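# Unfold the pallet collar and seat it squarely on the pallet

## Task

Unfold the pallet collar into its open shape and set it down so it sits squarely and fully seated on the pallet.

## Robot and tools

Setup: four Kinova Gen3 arms (arm1 to arm4), each with a Robotiq 2F-85 two-finger gripper, work together in a physics simulation. Reach is roughly 1.0 m from each arm's joint 1 axis. Foot positions in the scene frame (metres, quaternion w,x,y,z): arm1 at (-0.448, -0.871, 0.789), quat (0.749, 0, -0.002, 0.663); arm2 at (0.241, -0.880, 0.778), quat (0.684, 0, -0.004, 0.729); arm3 at (1.001, -0.075, 0.867), quat (0.091, 0.004, -0.006, -0.996); arm4 at (-0.898, -0.149, 0.760), quat (0.994, 0, -0.009, -0.105). Each foot points along its own +x. The scene frame has its origin on the floor with +z up. The hand point is the middle of the closed finger pads (pads 38 mm long), about 2 cm short of the fingertips when shut or half open and 0.5 cm when fully open; fingers extend along the hand's +z and close along its y.

move: the only tool that commands motion. Keys arm1, arm2, arm3, arm4 each take an object with "joints" and optional "min_time_s". "joints" is a dictionary by name, not a list: joint1_rad to joint7_rad in radians and gripper_m in metres. All are absolute targets, never offsets; include only the joints you want to change. Ranges: joint1, joint3, joint5, joint7 from -69.115 to 69.115 (continuous turns); joint2 -2.249 to 2.249; joint4 -2.579 to 2.579; joint6 -2.099 to 2.099; gripper_m 0 (shut) to 0.085 (wide open). Done tolerance is 0.01 rad per joint and 0.003 m for the gripper. Signs: joint1 positive turns the arm clockwise seen from above, and at 0 the arm extends along its foot's +x; joint2 at 0 is upright, positive leans forward; joint4 and joint6 at 0 are straight, positive bends the same way as positive joint2; joint7 positive rolls the hand counter-clockwise viewed from behind it. min_time_s (0.1 to 8 s) sets a lower bound on how long that arm's motion takes; a single action is capped at 15 s. Joint target speed tops out at 1.39 rad/s (joints 1-4) and 1.22 rad/s (joints 5-7). Arm joints in one action start and finish together, and the hand can sweep wide between postures. "cameras" picks images: arm1_cam_wrist to arm4_cam_wrist, cam_high, cam_low, or "all"; [] gives none. "blocking" true (default) returns when everything is at rest; false returns in about 0.5 s while motion continues, and a later move only overrides the joints it names. A move with no action returns full state and all images. Example: {"arm1": {"joints": {"gripper_m": 0.05}}, "arm2": {"joints": {"joint1_rad": 0.3}, "min_time_s": 2}}.

wait(seconds 0 to 10, cameras): lets time pass without new commands; it returns early once any running move comes to rest. wait(0) reports how earlier moves stand. stop(cameras): brakes all running motions; braked joints report "stopped" and may still press on whatever they touch. zoom_image(camera, region [x0,y0,x1,y1] in pixels, top-left origin, at most 504 by 504): enlarges part of that camera's latest image. read_manual(section "licences"): licence text only. finished_scene(scene 1 or 2): ends the scene irreversibly; the collar must stay open and seated without the robots holding it.

Reading results: "move" lists arms that got a command; "as last shown" marks arms left out, whose status reads "not commanded". joint_status per joint: "moving", "done", "off_target" (resting short, maybe still pushing), "stopped", "time_out" (an uncommanded stop; the joint holds where it ended), "not_followed" (a built-in collision check withheld the targets; gripper targets still run), "limit_stop_at_motor_heat". Lines starting "previous command not reached" or "held back during" also come from that check. If a call is refused or an unrequested stop hits it, the rest of that reply's move, wait and finished_scene calls are skipped. Joint velocities are in rad/s in joint order; "within noise" means effectively still. Joint torques are in N m, positive toward larger joint values, with per-arm offset and noise. Flange force is the external force on the gripper in the hand's x,y,z axes, including held weight; "no reading" can appear near singular poses.

Things to avoid: robots pressing hard on each other (this ends the scene), and closing one gripper on another arm's fingers; the collision check does not stop fingers meeting fingers and may react late. Do not let the collar or anything else leave the work area or hit the floor, and do not drop it from height, swing it fast or slam fixed objects. The arms keep pushing after contact, so move away after touching. Exceeding torque limits (104.5 N m joints 1-4, 51.3 N m joints 5-7) or drifting more than 5 degrees from the plan causes a 10 s torque fault; resend targets after the arm accepts commands. Stretched poses, long holds and pushing at unreachable targets heat motors: MOTOR HOT at 60 °C, and at 75 °C the arm sags and stops for 30-60 s. For a firm grip, start open and command gripper_m well below the part's width, but avoid squeezing hard on a part that is still resting on something. Objects may occasionally get a small nudge.

Each tool is called after ">>>" as name([rows], argument=value, ...), one row to a line, values as JSON.

## Session

>>> move()

Scene clock: 0.00 s.
Joint torques (N m): no reading
Flange force (N): no reading
Joint velocities: within noise
arm1.joint_positions: joint1_rad=-0.328 joint2_rad=-0.328 joint3_rad=-0.054 joint4_rad=+1.554 joint5_rad=+0.004 joint6_rad=+2.052 joint7_rad=+1.943 gripper_m=+0.085
arm1.joint_status: not commanded
arm1.hand: x=-0.4569 y=-0.7531 z=+1.2702 quat_wxyz=(+0.042, +0.889, -0.454, +0.054) (m; scene frame)
arm2.joint_positions: joint1_rad=-0.153 joint2_rad=-0.493 joint3_rad=-0.065 joint4_rad=+1.477 joint5_rad=+0.011 joint6_rad=+1.957 joint7_rad=+1.170 gripper_m=+0.085
arm2.joint_status: not commanded
arm2.hand: x=+0.2241 y=-0.7576 z=+1.3033 quat_wxyz=(-0.066, +0.656, -0.747, -0.081) (m; scene frame)
arm3.joint_positions: joint1_rad=-0.073 joint2_rad=-0.374 joint3_rad=-0.055 joint4_rad=+1.452 joint5_rad=-0.003 joint6_rad=+2.015 joint7_rad=+1.921 gripper_m=+0.085
arm3.joint_status: not commanded
arm3.hand: x=+0.8592 y=-0.0928 z=+1.3806 quat_wxyz=(+0.003, -0.946, -0.323, +0.022) (m; scene frame)
arm4.joint_positions: joint1_rad=-0.488 joint2_rad=-0.365 joint3_rad=-0.049 joint4_rad=+1.544 joint5_rad=-0.055 joint6_rad=+2.043 joint7_rad=+1.891 gripper_m=+0.085
arm4.joint_status: not commanded
arm4.hand: x=-0.7959 y=-0.1176 z=+1.2492 quat_wxyz=(+0.033, +0.326, -0.945, -0.013) (m; scene frame)
pictures: arm1_cam_wrist, arm2_cam_wrist, arm3_cam_wrist, arm4_cam_wrist, cam_high, cam_low
Images, in order (width x height): arm1_cam_wrist 672x504, arm2_cam_wrist 672x504, arm3_cam_wrist 672x504, arm4_cam_wrist 672x504, cam_high 672x504, cam_low 672x504.

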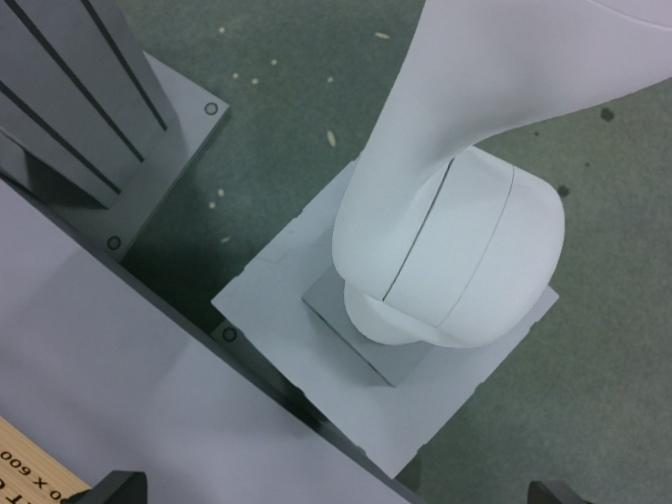

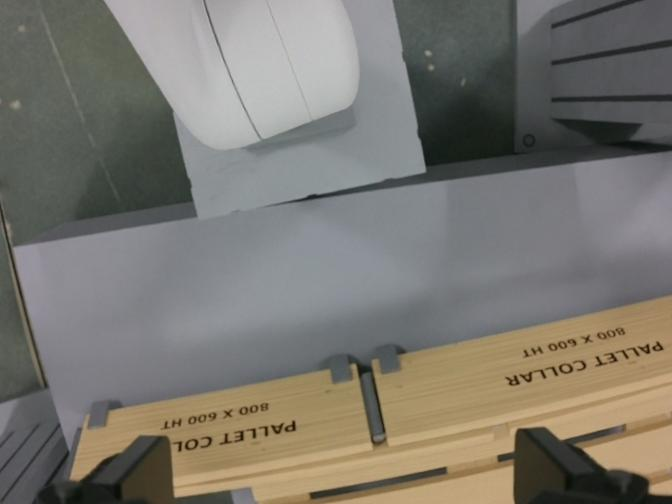

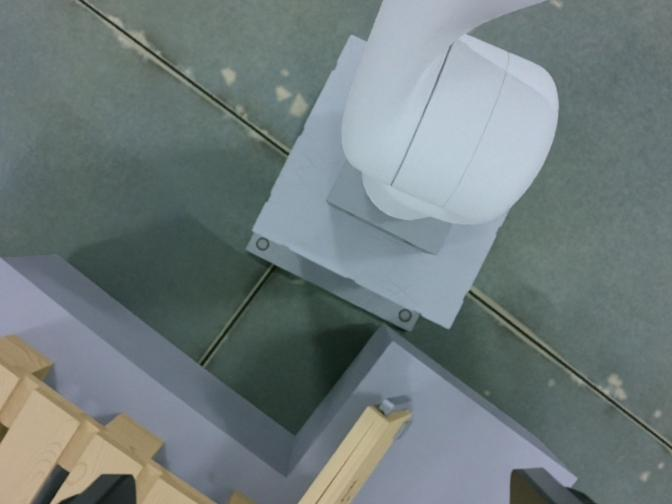

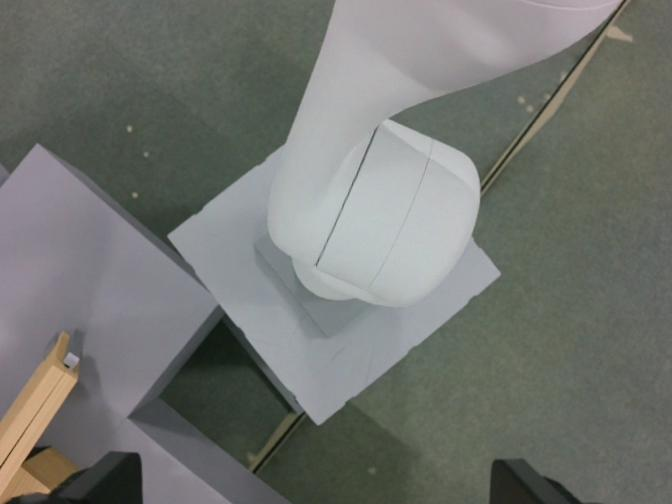

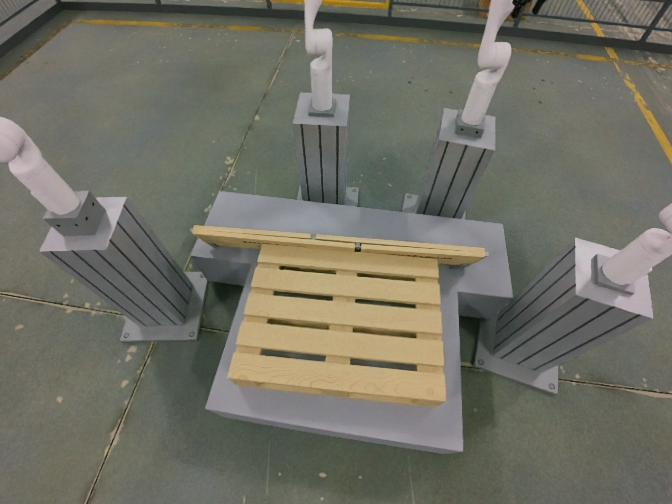

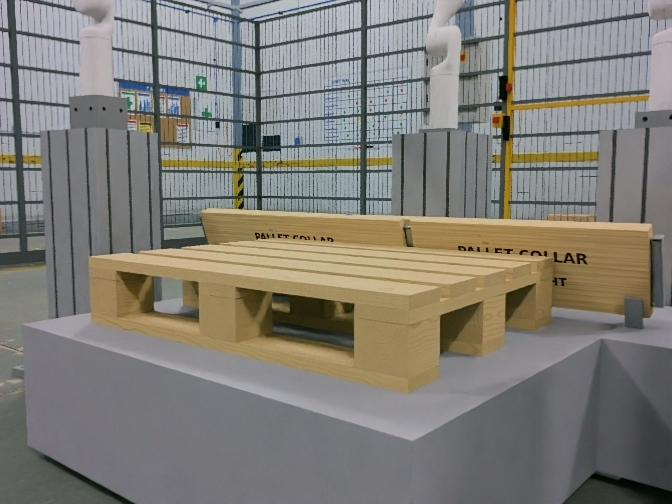

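>>> zoom_image(camera="cam_high", region=[180, 210, 350, 290])

>>> zoom_image(camera="cam_high", region=[330, 220, 500, 300])

>>> zoom_image(camera="cam_low", region=[370, 190, 670, 400])

>>> zoom_image(camera="arm2_cam_wrist", region=[60, 300, 560, 504])

>>> zoom_image(camera="arm3_cam_wrist", region=[270, 380, 430, 504])

>>> zoom_image(camera="cam_high", region=[190, 200, 520, 460])

Scaled by 2.965 from the camera's image (finer frame: 960x720).

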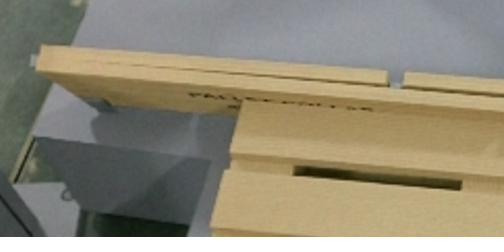

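Scaled by 2.965 from the camera's image (finer frame: 960x720).

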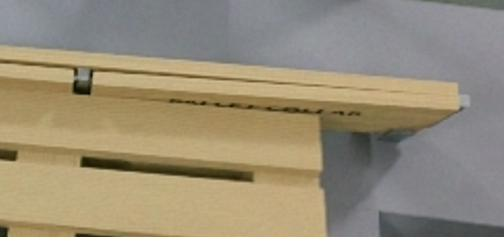

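Scaled by 1.680 from the camera's image (finer frame: 960x720).

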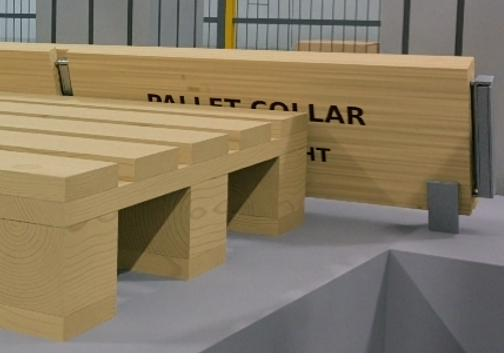

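Scaled by 1.008.

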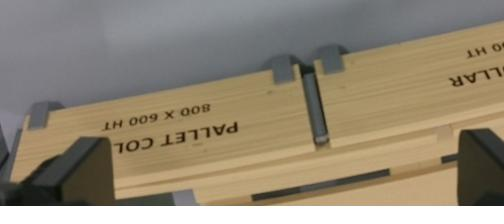

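Scaled by 3.150.

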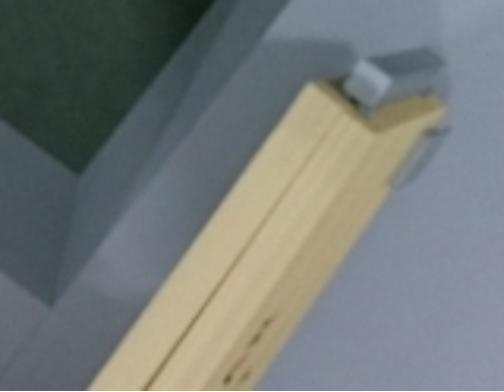

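Scaled by 1.527 from the camera's image (finer frame: 960x720).

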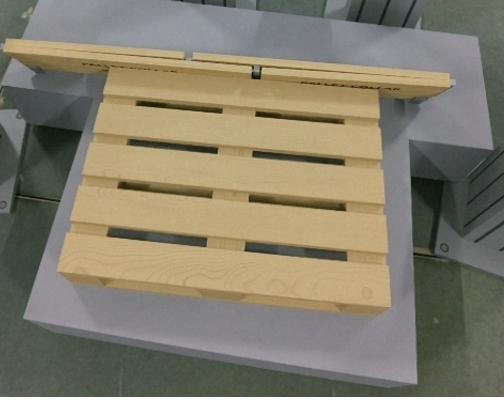

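>>> move(arm1={"joints":{"joint1_rad":0.072,"joint2_rad":0.166,"joint3_rad":0,"joint4_rad":1.492,"joint5_rad":0,"joint6_rad":1.484,"joint7_rad":0.194}}, arm2={"joints":{"joint1_rad":-0.108,"joint2_rad":0.161,"joint3_rad":0,"joint4_rad":1.463,"joint5_rad":0,"joint6_rad":1.518,"joint7_rad":-0.172}}, arm3={"joints":{"joint1_rad":-0.616,"joint2_rad":0.402,"joint3_rad":0,"joint4_rad":1.258,"joint5_rad":0,"joint6_rad":1.482,"joint7_rad":0.772}}, arm4={"joints":{"joint1_rad":0.426,"joint2_rad":0.189,"joint3_rad":0,"joint4_rad":1.212,"joint5_rad":0,"joint6_rad":1.741,"joint7_rad":2.208}}, cameras=["all"])

Scene clock: 66.97 s.
Joint torques (N m): arm1=[-0.61 -11.5 1.03 -9.27 0.4 -0.05 0.47] | arm2=[1.1 -12.42 0.38 -8.58 -0.15 0.08 0.11] | arm3=[0.26 -15.68 -0.47 -9.34 -0.24 0.19 0.32] | arm4=[-1.1 -12.13 1.04 -9.54 0.15 -0.04 0.49]
Flange force (N): arm1=[1.7 -2.8 0.6] | arm2=[2.6 1.1 -0.8] | arm3=[4.3 -1.8 1.4] | arm4=[1.9 1.9 2.7]
move: arm1 done; arm2 done; arm3 done; arm4 done
Joint velocities: within noise
arm1.joint_positions: joint1_rad=+0.072 joint2_rad=+0.166 joint3_rad=+0.000 joint4_rad=+1.492 joint5_rad=+0.000 joint6_rad=+1.484 joint7_rad=+0.194 gripper_m=+0.085
arm1.joint_status: all done
arm1.hand: x=-0.3506 y=-0.5013 z=+1.1513 quat_wxyz=(-0.001, +0.000, -1.000, -0.001)
arm2.joint_positions: joint1_rad=-0.108 joint2_rad=+0.161 joint3_rad=+0.000 joint4_rad=+1.463 joint5_rad=+0.000 joint6_rad=+1.518 joint7_rad=-0.172 gripper_m=+0.085
arm2.joint_status: all done
arm2.hand: x=+0.1982 y=-0.5021 z=+1.1518 quat_wxyz=(-0.003, +0.000, -1.000, -0.003)
arm3.joint_positions: joint1_rad=-0.616 joint2_rad=+0.402 joint3_rad=+0.000 joint4_rad=+1.258 joint5_rad=+0.000 joint6_rad=+1.482 joint7_rad=+0.772 gripper_m=+0.085
arm3.joint_status: all done
arm3.hand: x=+0.6469 y=-0.3962 z=+1.2003 quat_wxyz=(-0.005, -1.000, +0.000, -0.004)
arm4.joint_positions: joint1_rad=+0.426 joint2_rad=+0.189 joint3_rad=+0.000 joint4_rad=+1.212 joint5_rad=+0.000 joint6_rad=+1.741 joint7_rad=+2.208 gripper_m=+0.085
arm4.joint_status: all done
arm4.hand: x=-0.6080 y=-0.3996 z=+1.2051 quat_wxyz=(-0.008, +0.000, -1.000, +0.001)
pictures: arm1_cam_wrist, arm2_cam_wrist, arm3_cam_wrist, arm4_cam_wrist, cam_high, cam_low
Images, in order (width x height): arm1_cam_wrist 672x504, arm2_cam_wrist 672x504, arm3_cam_wrist 672x504, arm4_cam_wrist 672x504, cam_high 672x504, cam_low 672x504.

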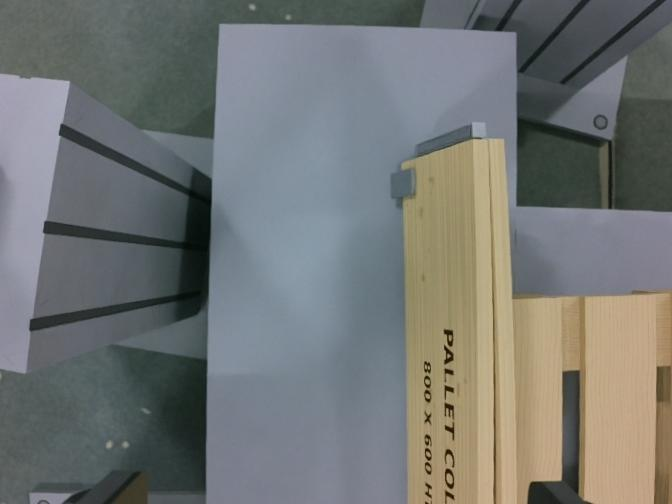

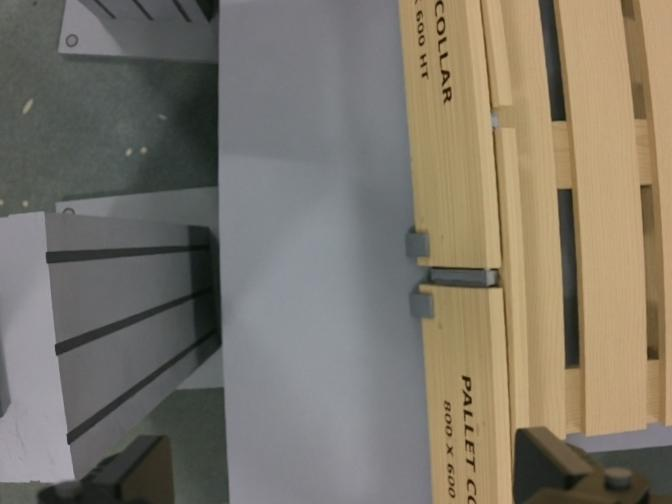

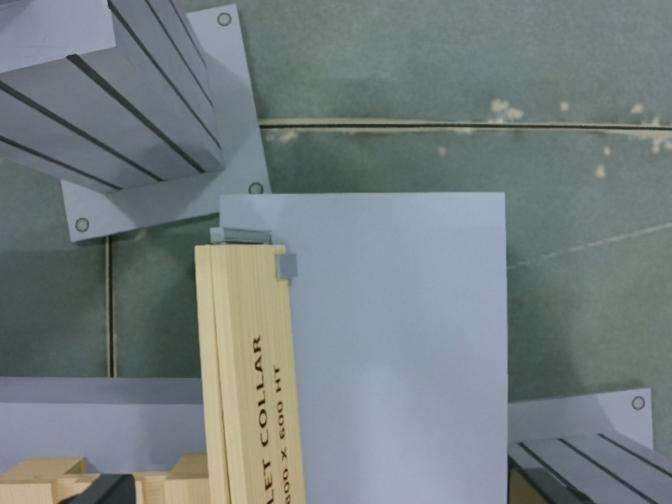

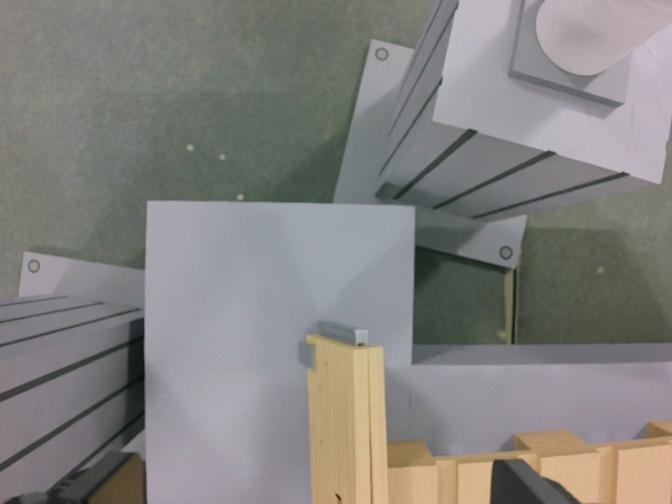

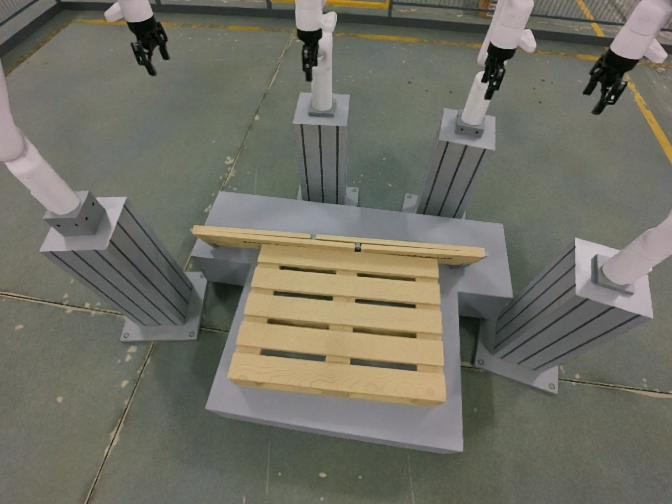

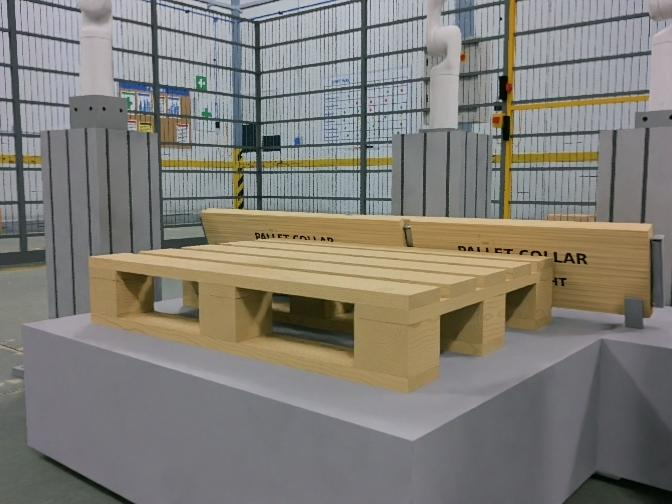

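>>> zoom_image(camera="arm1_cam_wrist", region=[370, 110, 530, 230])

>>> zoom_image(camera="arm2_cam_wrist", region=[390, 80, 550, 320])

>>> zoom_image(camera="arm3_cam_wrist", region=[180, 210, 320, 504])

>>> zoom_image(camera="arm4_cam_wrist", region=[280, 300, 420, 504])

Scaled by 3.150.

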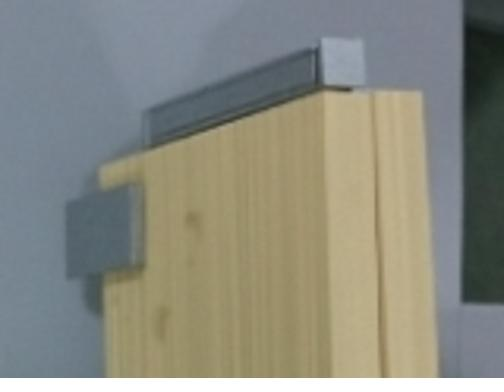

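Scaled by 2.100.

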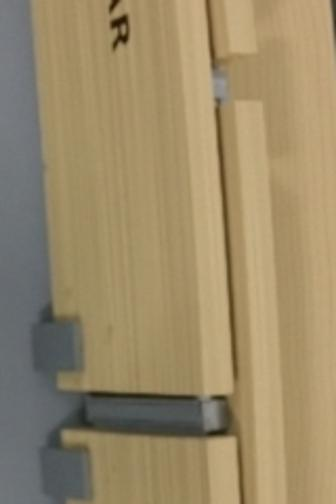

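Scaled by 1.714.

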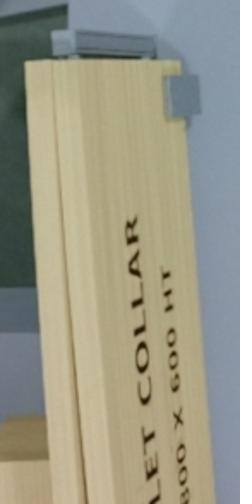

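Scaled by 2.471.

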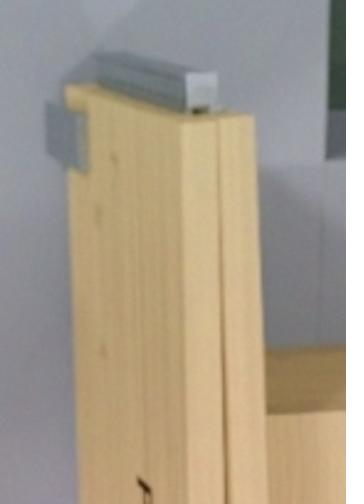

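>>> move(arm2={"joints":{"joint1_rad":-0.154,"joint2_rad":0.704,"joint4_rad":1.098,"joint6_rad":1.34,"joint7_rad":-0.218}}, arm3={"joints":{"joint1_rad":-0.429,"joint2_rad":0.39,"joint4_rad":1.9995,"joint6_rad":0.752,"joint7_rad":0.959}}, arm4={"joints":{"joint1_rad":0.181,"joint2_rad":0.371,"joint4_rad":1.611,"joint6_rad":1.16,"joint7_rad":1.962}}, cameras=["arm2_cam_wrist","arm3_cam_wrist","arm4_cam_wrist"])

>>> zoom_image(camera="arm2_cam_wrist", region=[250, 20, 450, 320])

Scene clock: 134.73 s.
Joint torques (N m): arm1=[-0.59 -11.47 1.02 -9.27 0.42 -0.06 0.47] | arm2=[1.16 -21.68 0.55 -8.37 -0.22 0.11 0.12] | arm3=[0.26 -12.54 -0.44 -6.6 -0.21 0.19 0.31] | arm4=[-0.91 -15.17 1.2 -8.99 0.24 0 0.54]
Flange force (N): arm1=[1.7 -2.9 0.6] | arm2=[2.2 0.7 -0.5] | arm3=[4.5 -0.3 -1.2] | arm4=[2.4 1.0 1.3]
move: arm2 done; arm3 done; arm4 done
Joint velocities: within noise
arm1: as last shown
arm1.hand: x=-0.3505 y=-0.5013 z=+1.1513 quat_wxyz=(-0.001, +0.000, -1.000, -0.001)
arm2.joint_positions: joint1_rad=-0.154 joint2_rad=+0.704 joint3_rad=+0.000 joint4_rad=+1.098 joint5_rad=+0.000 joint6_rad=+1.340 joint7_rad=-0.218 gripper_m=+0.085
arm2.joint_status: all done
arm2.hand: x=+0.1392 y=-0.3112 z=+1.0026 quat_wxyz=(-0.003, +0.000, -1.000, -0.003)
arm3.joint_positions: joint1_rad=-0.429 joint2_rad=+0.390 joint3_rad=+0.000 joint4_rad=+2.000 joint5_rad=+0.000 joint6_rad=+0.752 joint7_rad=+0.959 gripper_m=+0.085
arm3.joint_status: all done
arm3.hand: x=+0.6786 y=-0.2684 z=+0.9995 quat_wxyz=(-0.005, -1.000, +0.000, -0.004)
arm4.joint_positions: joint1_rad=+0.181 joint2_rad=+0.371 joint3_rad=+0.000 joint4_rad=+1.611 joint5_rad=+0.000 joint6_rad=+1.160 joint7_rad=+1.962 gripper_m=+0.085
arm4.joint_status: all done
arm4.hand: x=-0.5047 y=-0.3401 z=+1.0067 quat_wxyz=(-0.008, +0.000, -1.000, +0.001)
Images, in order (width x height): arm2_cam_wrist 672x504, arm3_cam_wrist 672x504, arm4_cam_wrist 672x504.

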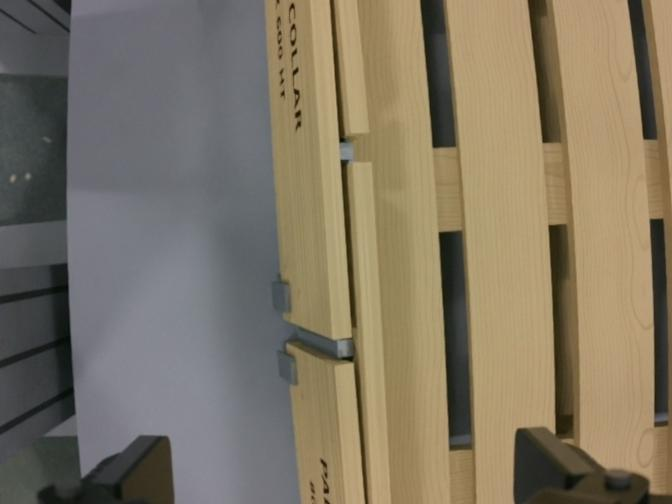

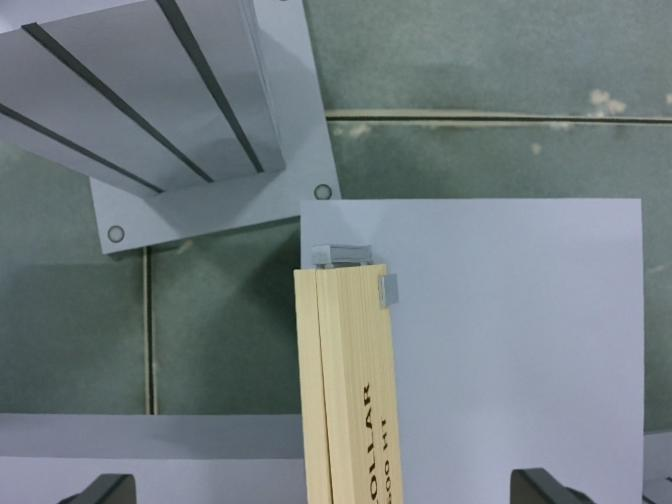

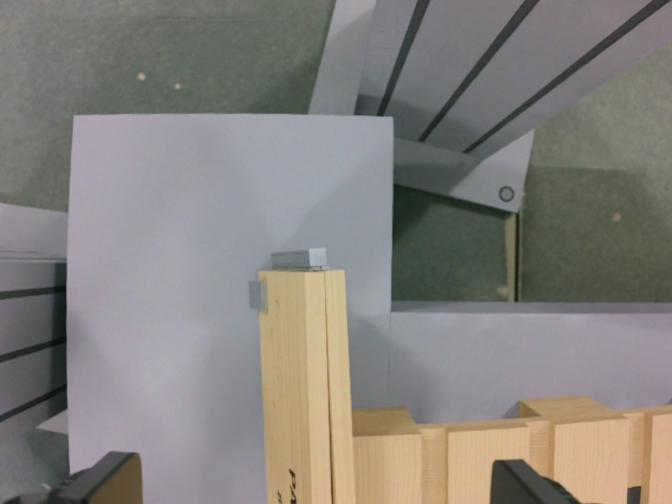

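Scaled by 1.680.

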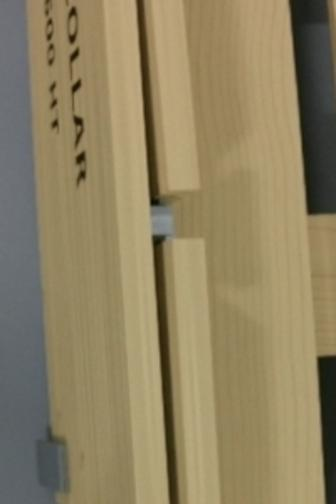

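>>> move(arm1={"joints":{"joint1_rad":0.027,"joint2_rad":0.861,"joint4_rad":0.826,"joint6_rad":1.455,"joint7_rad":0.149}}, arm2={"joints":{"joint1_rad":0.165,"joint2_rad":0.872,"joint4_rad":0.77,"joint6_rad":1.5,"joint7_rad":0.102}}, arm4={"joints":{"joint1_rad":-0.807,"joint2_rad":0.957,"joint4_rad":0.535,"joint6_rad":1.65,"joint7_rad":0.974}}, cameras=["arm1_cam_wrist","arm2_cam_wrist","arm4_cam_wrist"])

Scene clock: 179.03 s.
Joint torques (N m): arm1=[-0.61 -22.88 1.25 -9.27 0.41 -0.06 0.46] | arm2=[1.19 -24.26 0.56 -8.5 -0.21 0.06 0.13] | arm3=[0.29 -12.54 -0.43 -6.63 -0.2 0.19 0.32] | arm4=[-0.5 -25.34 1.5 -9.66 0.22 0.01 0.52]
Flange force (N): arm1=[0.9 -6.8 0.1] | arm2=[1.5 2.6 -1.0] | arm3=[4.6 -0.2 -1.2] | arm4=[5.9 -4.5 2.8]
move: arm1 done; arm2 done; arm4 done
Joint velocities: within noise
arm1.joint_positions: joint1_rad=+0.027 joint2_rad=+0.861 joint3_rad=+0.000 joint4_rad=+0.826 joint5_rad=+0.000 joint6_rad=+1.455 joint7_rad=+0.149 gripper_m=+0.085
arm1.joint_status: all done
arm1.hand: x=-0.3302 y=-0.2508 z=+1.0023 quat_wxyz=(-0.001, +0.000, -1.000, -0.001)
arm2.joint_positions: joint1_rad=+0.165 joint2_rad=+0.872 joint3_rad=+0.000 joint4_rad=+0.770 joint5_rad=+0.000 joint6_rad=+1.500 joint7_rad=+0.102 gripper_m=+0.085
arm2.joint_status: all done
arm2.hand: x=+0.3288 y=-0.2514 z=+1.0036 quat_wxyz=(-0.003, +0.000, -1.000, -0.003)
arm3: as last shown
arm4.joint_positions: joint1_rad=-0.807 joint2_rad=+0.957 joint3_rad=+0.000 joint4_rad=+0.535 joint5_rad=+0.000 joint6_rad=+1.650 joint7_rad=+0.974 gripper_m=+0.085
arm4.joint_status: all done
arm4.hand: x=-0.3446 y=+0.1995 z=+1.0089 quat_wxyz=(-0.008, +0.000, -1.000, +0.001)
led back after a hold (arm1 arm): the arm was led back toward your command in small steps, so it may still be short of it.
led back after a hold (arm4 arm): the arm was led back toward your command in small steps, so it may still be short of it.
joint command not followed: on one or more control steps a check withheld the commanded joint targets of the arm1 arm, and it was not sent them on those steps.
cause: the commanded joint targets, or the way to them, would bring a part of the robot too close to another arm (this arm's gripper and the arm4 arm's gripper, 24 mm apart when this arm was first held).
joint command not followed: on one or more control steps a check withheld the commanded joint targets of the arm4 arm, and it was not sent them on those steps.
cause: the commanded joint targets, or the way to them, would bring a part of the robot too close to another arm (this arm's gripper and the arm1 arm's gripper, along the way the arms are being sent, or toward where that arm still pushes).
Images, in order (width x height): arm1_cam_wrist 672x504, arm2_cam_wrist 672x504, arm4_cam_wrist 672x504.

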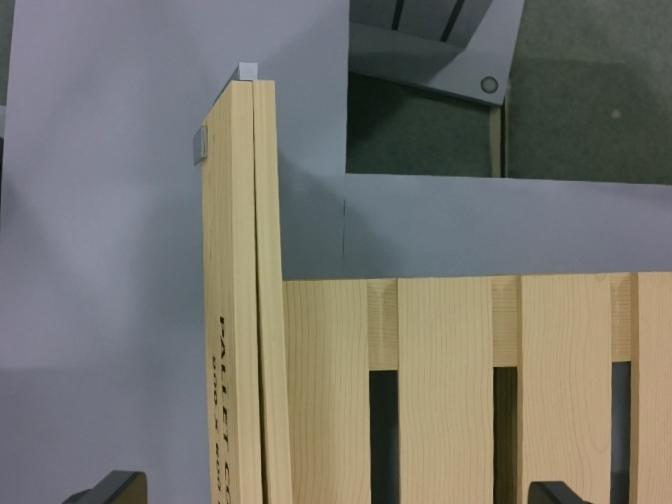

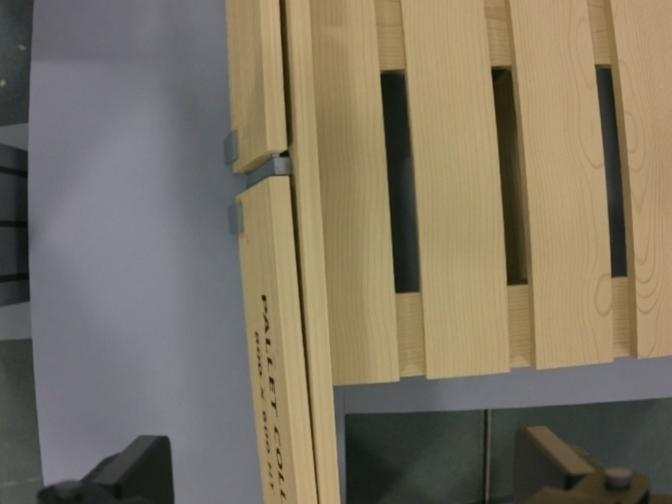

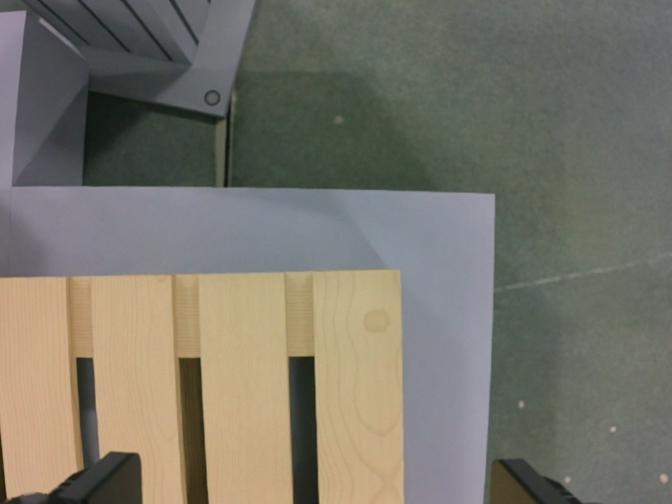

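>>> move(arm1={"joints":{"joint1_rad":0.072,"joint2_rad":0.166,"joint4_rad":1.492,"joint6_rad":1.484,"joint7_rad":0.194}}, arm2={"joints":{"joint1_rad":-0.108,"joint2_rad":0.161,"joint4_rad":1.463,"joint6_rad":1.518,"joint7_rad":-0.172}}, arm3={"joints":{"joint1_rad":-0.6,"joint2_rad":1.183,"joint4_rad":2.2666,"joint6_rad":-0.308,"joint7_rad":0.841},"min_time_s":3})

>>> move(arm4={"joints":{"joint1_rad":0.277,"joint2_rad":0.846,"joint4_rad":2.183,"joint6_rad":0.1126,"joint7_rad":2.111},"min_time_s":3}, cameras=["arm3_cam_wrist","arm4_cam_wrist","cam_low","cam_high"])

Scene clock: 230.90 s.
Joint torques (N m): arm1=[-0.61 -11.5 1.03 -9.28 0.42 -0.05 0.46] | arm2=[1.09 -12.41 0.34 -8.61 -0.19 0.06 0.12] | arm3=[0.23 -14.84 -0.23 1.92 -0.14 0.18 0.35] | arm4=[-0.53 -25.28 1.41 -9.72 0.22 -0.03 0.52]
Flange force (N): arm1=[1.7 -2.8 0.6] | arm2=[2.6 1.0 -0.8] | arm3=[2.3 0.0 -4.2] | arm4=[6.5 -4.9 3.0]
move: arm1 done; arm2 done; arm3 done
Joint velocities: within noise
arm1.joint_positions: joint1_rad=+0.072 joint2_rad=+0.166 joint3_rad=+0.000 joint4_rad=+1.492 joint5_rad=+0.000 joint6_rad=+1.484 joint7_rad=+0.194 gripper_m=+0.085
arm1.joint_status: all done
arm1.hand: x=-0.3505 y=-0.5013 z=+1.1513 quat_wxyz=(-0.001, +0.000, -1.000, -0.001)
arm2.joint_positions: joint1_rad=-0.108 joint2_rad=+0.161 joint3_rad=+0.000 joint4_rad=+1.463 joint5_rad=+0.000 joint6_rad=+1.518 joint7_rad=-0.172 gripper_m=+0.085
arm2.joint_status: all done
arm2.hand: x=+0.1982 y=-0.5021 z=+1.1518 quat_wxyz=(-0.003, +0.000, -1.000, -0.003)
arm3.joint_positions: joint1_rad=-0.600 joint2_rad=+1.183 joint3_rad=+0.000 joint4_rad=+2.267 joint5_rad=+0.000 joint6_rad=-0.308 joint7_rad=+0.841 gripper_m=+0.085
arm3.joint_status: all done
arm3.hand: x=+0.7762 y=-0.2666 z=+0.7003 quat_wxyz=(-0.005, -1.000, -0.026, -0.004)
arm4: as last shown
pictures: none

Scene clock: 234.20 s.
Joint torques (N m): arm1=[-0.62 -11.45 1.01 -9.26 0.41 -0.06 0.47] | arm2=[1.07 -12.4 0.3 -8.6 -0.19 0.04 0.15] | arm3=[0.23 -14.8 -0.23 1.93 -0.14 0.18 0.3] | arm4=[-0.95 -15.97 1.45 -2.18 0.17 -0.03 0.53]
Flange force (N): arm1=[1.7 -2.9 0.5] | arm2=[2.6 1.0 -0.9] | arm3=[2.2 0.0 -4.3] | arm4=[3.6 0.2 -0.8]
move: arm4 done
Joint velocities: within noise
arm1, arm2, arm3: as last shown
arm4.joint_positions: joint1_rad=+0.277 joint2_rad=+0.846 joint3_rad=+0.000 joint4_rad=+2.183 joint5_rad=+0.000 joint6_rad=+0.113 joint7_rad=+2.111 gripper_m=+0.085
arm4.joint_status: all done
arm4.hand: x=-0.5995 y=-0.3357 z=+0.7052 quat_wxyz=(-0.008, +0.026, -1.000, +0.001)
pictures: arm3_cam_wrist, arm4_cam_wrist, cam_high, cam_low
Images, in order (width x height): arm3_cam_wrist 672x504, arm4_cam_wrist 672x504, cam_high 672x504, cam_low 672x504.

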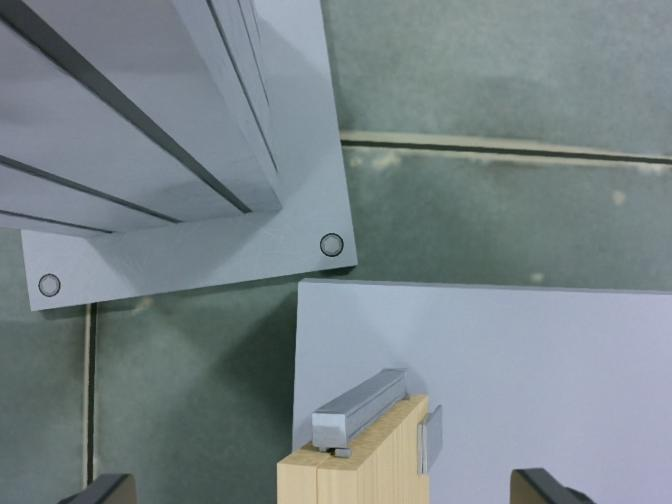

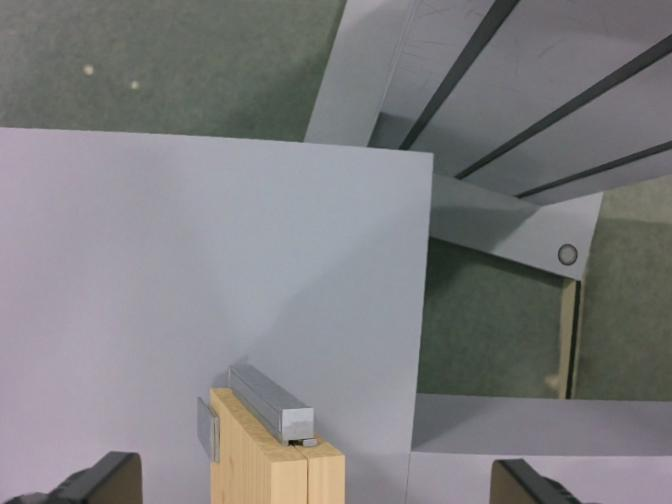

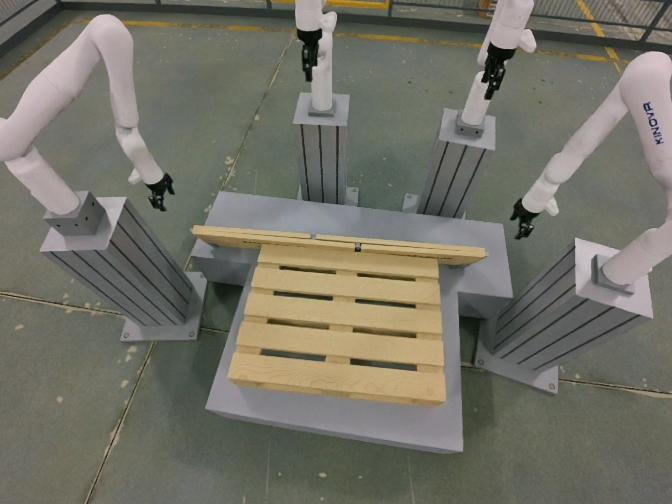

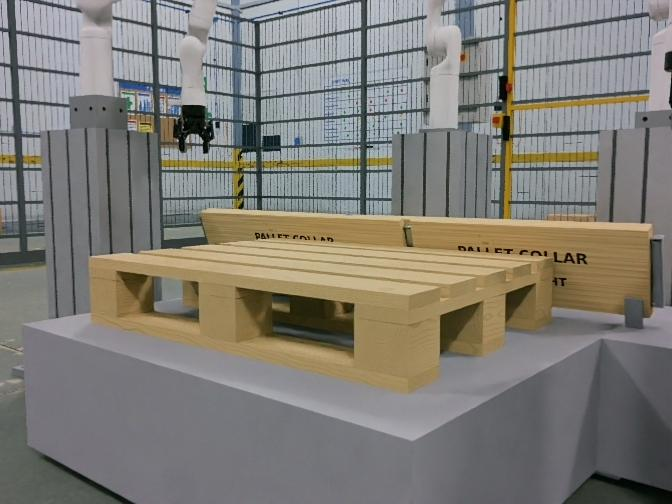

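>>> move(arm3={"joints":{"joint1_rad":-0.556,"joint2_rad":1.641,"joint4_rad":1.8437,"joint6_rad":-0.343,"joint7_rad":0.885},"min_time_s":3}, arm4={"joints":{"joint1_rad":0.277,"joint2_rad":1.356,"joint4_rad":1.9034,"joint6_rad":-0.1178,"joint7_rad":2.111},"min_time_s":3}, cameras=["arm3_cam_wrist","arm4_cam_wrist","cam_low"])

>>> zoom_image(camera="cam_low", region=[560, 150, 670, 330])

Scene clock: 258.23 s.
Joint torques (N m): arm1=[-0.65 -11.5 1.03 -9.29 0.44 -0.04 0.47] | arm2=[1.05 -12.41 0.37 -8.58 -0.19 0.09 0.14] | arm3=[0.22 -16.08 -0.22 2.21 -0.12 0.18 0.32] | arm4=[-1 -18.71 1.45 -0.12 0.19 -0.05 0.51]
Flange force (N): arm1=[1.6 -2.9 0.7] | arm2=[2.6 1.1 -0.8] | arm3=[2.0 0.1 -4.6] | arm4=[3.1 0.3 -2.2]
move: arm3 done; arm4 done
Joint velocities: within noise
arm1, arm2: as last shown
arm3.joint_positions: joint1_rad=-0.556 joint2_rad=+1.641 joint3_rad=+0.000 joint4_rad=+1.844 joint5_rad=+0.000 joint6_rad=-0.343 joint7_rad=+0.885 gripper_m=+0.085
arm3.joint_status: all done
arm3.hand: x=+0.7550 y=-0.2718 z=+0.5150 quat_wxyz=(-0.005, -1.000, -0.026, -0.004)
arm4.joint_positions: joint1_rad=+0.277 joint2_rad=+1.356 joint3_rad=+0.000 joint4_rad=+1.903 joint5_rad=+0.000 joint6_rad=-0.118 joint7_rad=+2.111 gripper_m=+0.085
arm4.joint_status: all done
arm4.hand: x=-0.5753 y=-0.3473 z=+0.5165 quat_wxyz=(-0.008, +0.026, -1.000, +0.001)
Images, in order (width x height): arm3_cam_wrist 672x504, arm4_cam_wrist 672x504, cam_low 672x504.

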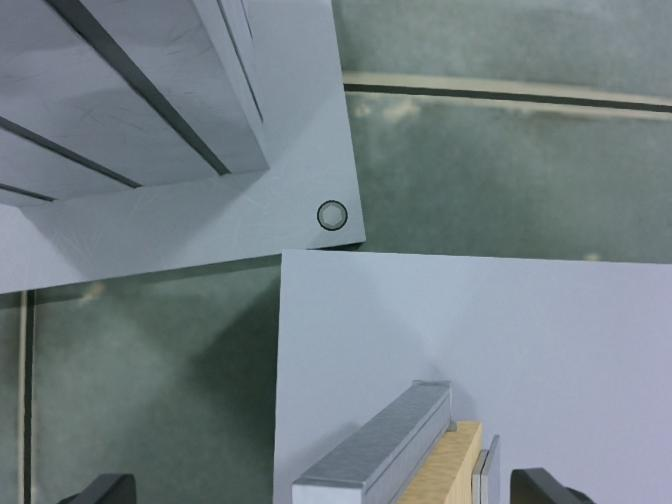

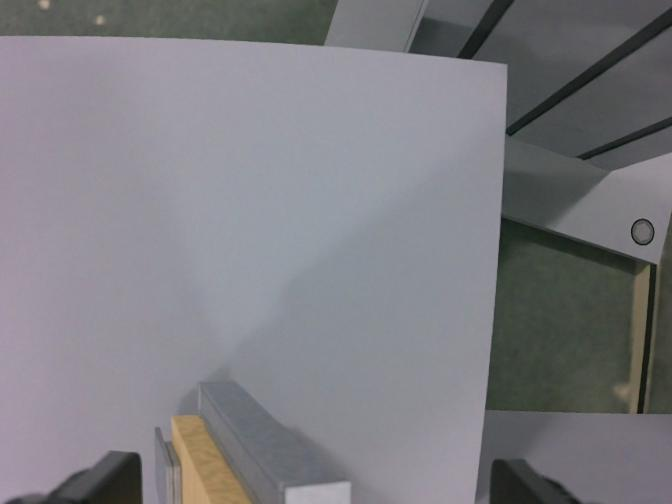

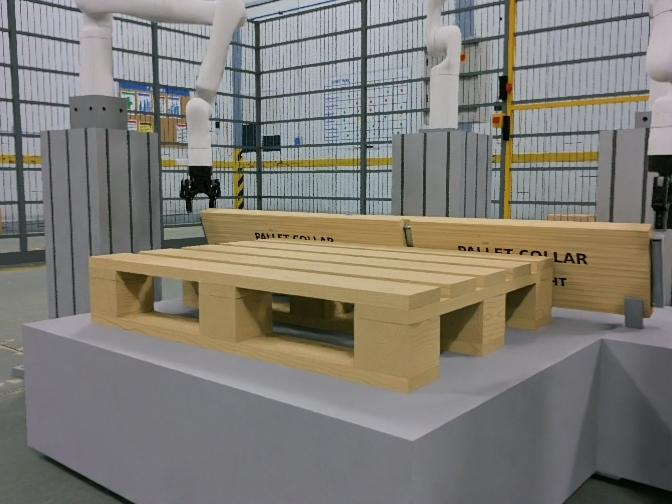

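Scaled by 2.800 from the camera's image (finer frame: 960x720).

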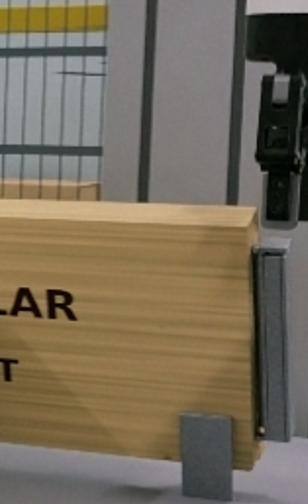

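>>> move(arm3={"joints":{"joint1_rad":-0.545,"joint2_rad":1.764,"joint4_rad":1.6844,"joint6_rad":-0.3068,"joint7_rad":0.896},"min_time_s":2}, arm4={"joints":{"joint1_rad":0.272,"joint2_rad":1.492,"joint4_rad":1.7834,"joint6_rad":-0.1338,"joint7_rad":2.106},"min_time_s":2})

>>> move(arm3={"joints":{"gripper_m":0.006}}, arm4={"joints":{"gripper_m":0.006}}, cameras=["arm3_cam_wrist","arm4_cam_wrist","cam_low"])

>>> zoom_image(camera="cam_low", region=[560, 150, 670, 330])

Scene clock: 272.67 s.
Joint torques (N m): arm1=[-0.59 -11.48 1.04 -9.28 0.41 -0.04 0.46] | arm2=[1.07 -12.45 0.3 -8.56 -0.18 0.06 0.18] | arm3=[0.23 -16.02 -0.21 1.98 -0.16 0.2 0.32] | arm4=[-1.08 -18.94 1.56 -0.03 0.22 -0.05 0.48]
Flange force (N): arm1=[1.7 -2.9 0.6] | arm2=[2.7 1.2 -1.0] | arm3=[1.9 0.2 -4.8] | arm4=[3.2 0.2 -2.8]
move: arm3 done; arm4 done
Joint velocities: within noise
arm1, arm2: as last shown
arm3.joint_positions: joint1_rad=-0.545 joint2_rad=+1.764 joint3_rad=+0.000 joint4_rad=+1.684 joint5_rad=+0.000 joint6_rad=-0.307 joint7_rad=+0.896 gripper_m=+0.085
arm3.joint_status: all done
arm3.hand: x=+0.7503 y=-0.2723 z=+0.4601 quat_wxyz=(-0.005, -1.000, -0.026, -0.004)
arm4.joint_positions: joint1_rad=+0.272 joint2_rad=+1.492 joint3_rad=+0.000 joint4_rad=+1.783 joint5_rad=+0.000 joint6_rad=-0.134 joint7_rad=+2.106 gripper_m=+0.085
arm4.joint_status: all done
arm4.hand: x=-0.5704 y=-0.3474 z=+0.4607 quat_wxyz=(-0.008, +0.026, -1.000, +0.001)
pictures: none

Scene clock: 273.73 s.
Joint torques (N m): arm1=[-0.6 -11.49 1.02 -9.24 0.4 -0.04 0.49] | arm2=[1.11 -12.45 0.31 -8.63 -0.19 0.02 0.13] | arm3=[10.09 21.02 20 -3.98 -3.44 3.59 0.68] | arm4=[-9.49 8.14 -18.55 -5.52 1.2 0.24 0.09]
Flange force (N): arm1=[1.8 -2.7 0.6] | arm2=[2.6 1.0 -0.9] | arm3=[20.5 26.1 -108.6] | arm4=[22.0 -15.5 -79.8]
move: arm3 off_target; arm4 off_target
Joint velocities: within noise
arm1, arm2: as last shown
arm3.joint_positions: joint1_rad=-0.545 joint2_rad=+1.764 joint3_rad=+0.000 joint4_rad=+1.684 joint5_rad=+0.000 joint6_rad=-0.307 joint7_rad=+0.896 gripper_m=+0.027
arm3.joint_status: gripper_m off_target (ended at +0.027, target +0.006)
arm3.hand: x=+0.7503 y=-0.2723 z=+0.4601 quat_wxyz=(-0.005, -1.000, -0.026, -0.004)
arm4.joint_positions: joint1_rad=+0.272 joint2_rad=+1.492 joint3_rad=+0.000 joint4_rad=+1.783 joint5_rad=+0.000 joint6_rad=-0.134 joint7_rad=+2.106 gripper_m=+0.027
arm4.joint_status: gripper_m off_target (ended at +0.027, target +0.006)
arm4.hand: x=-0.5704 y=-0.3474 z=+0.4607 quat_wxyz=(-0.008, +0.026, -1.000, +0.001)
Images, in order (width x height): arm3_cam_wrist 672x504, arm4_cam_wrist 672x504, cam_low 672x504.

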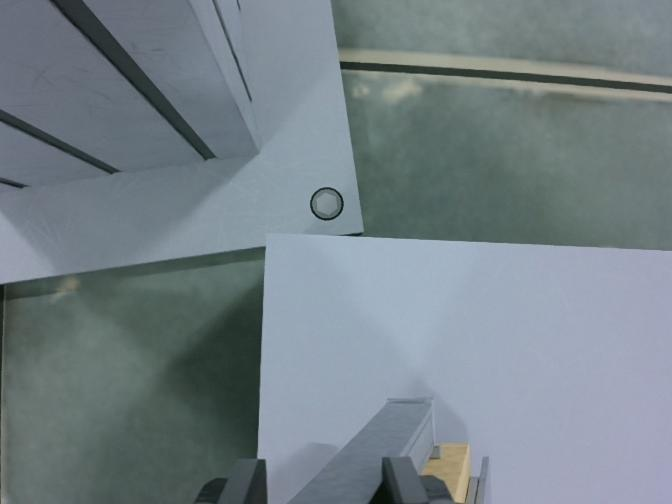

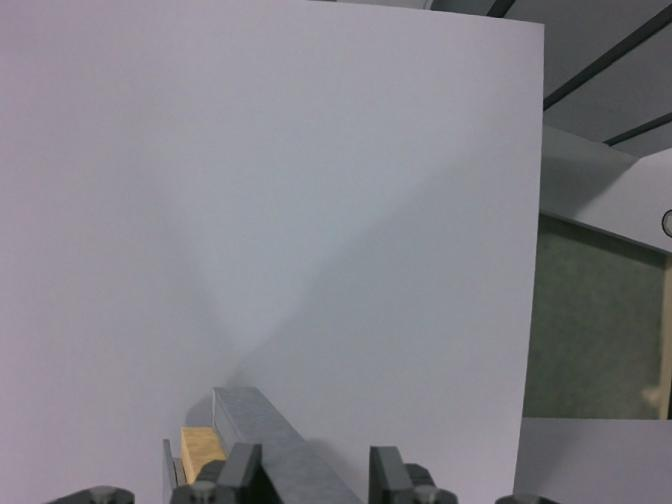

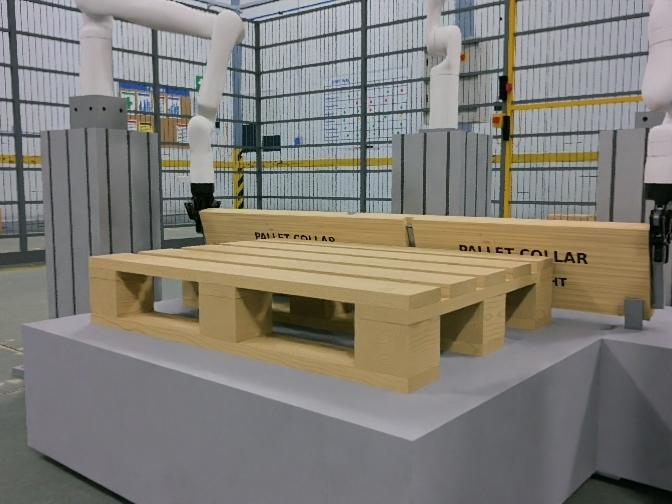

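Scaled by 2.800 from the camera's image (finer frame: 960x720).

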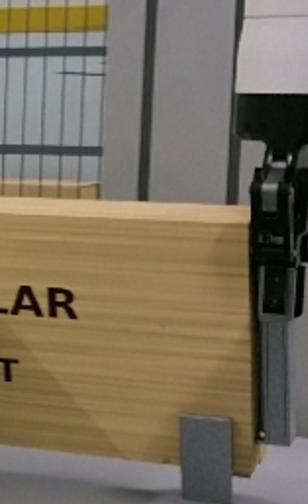

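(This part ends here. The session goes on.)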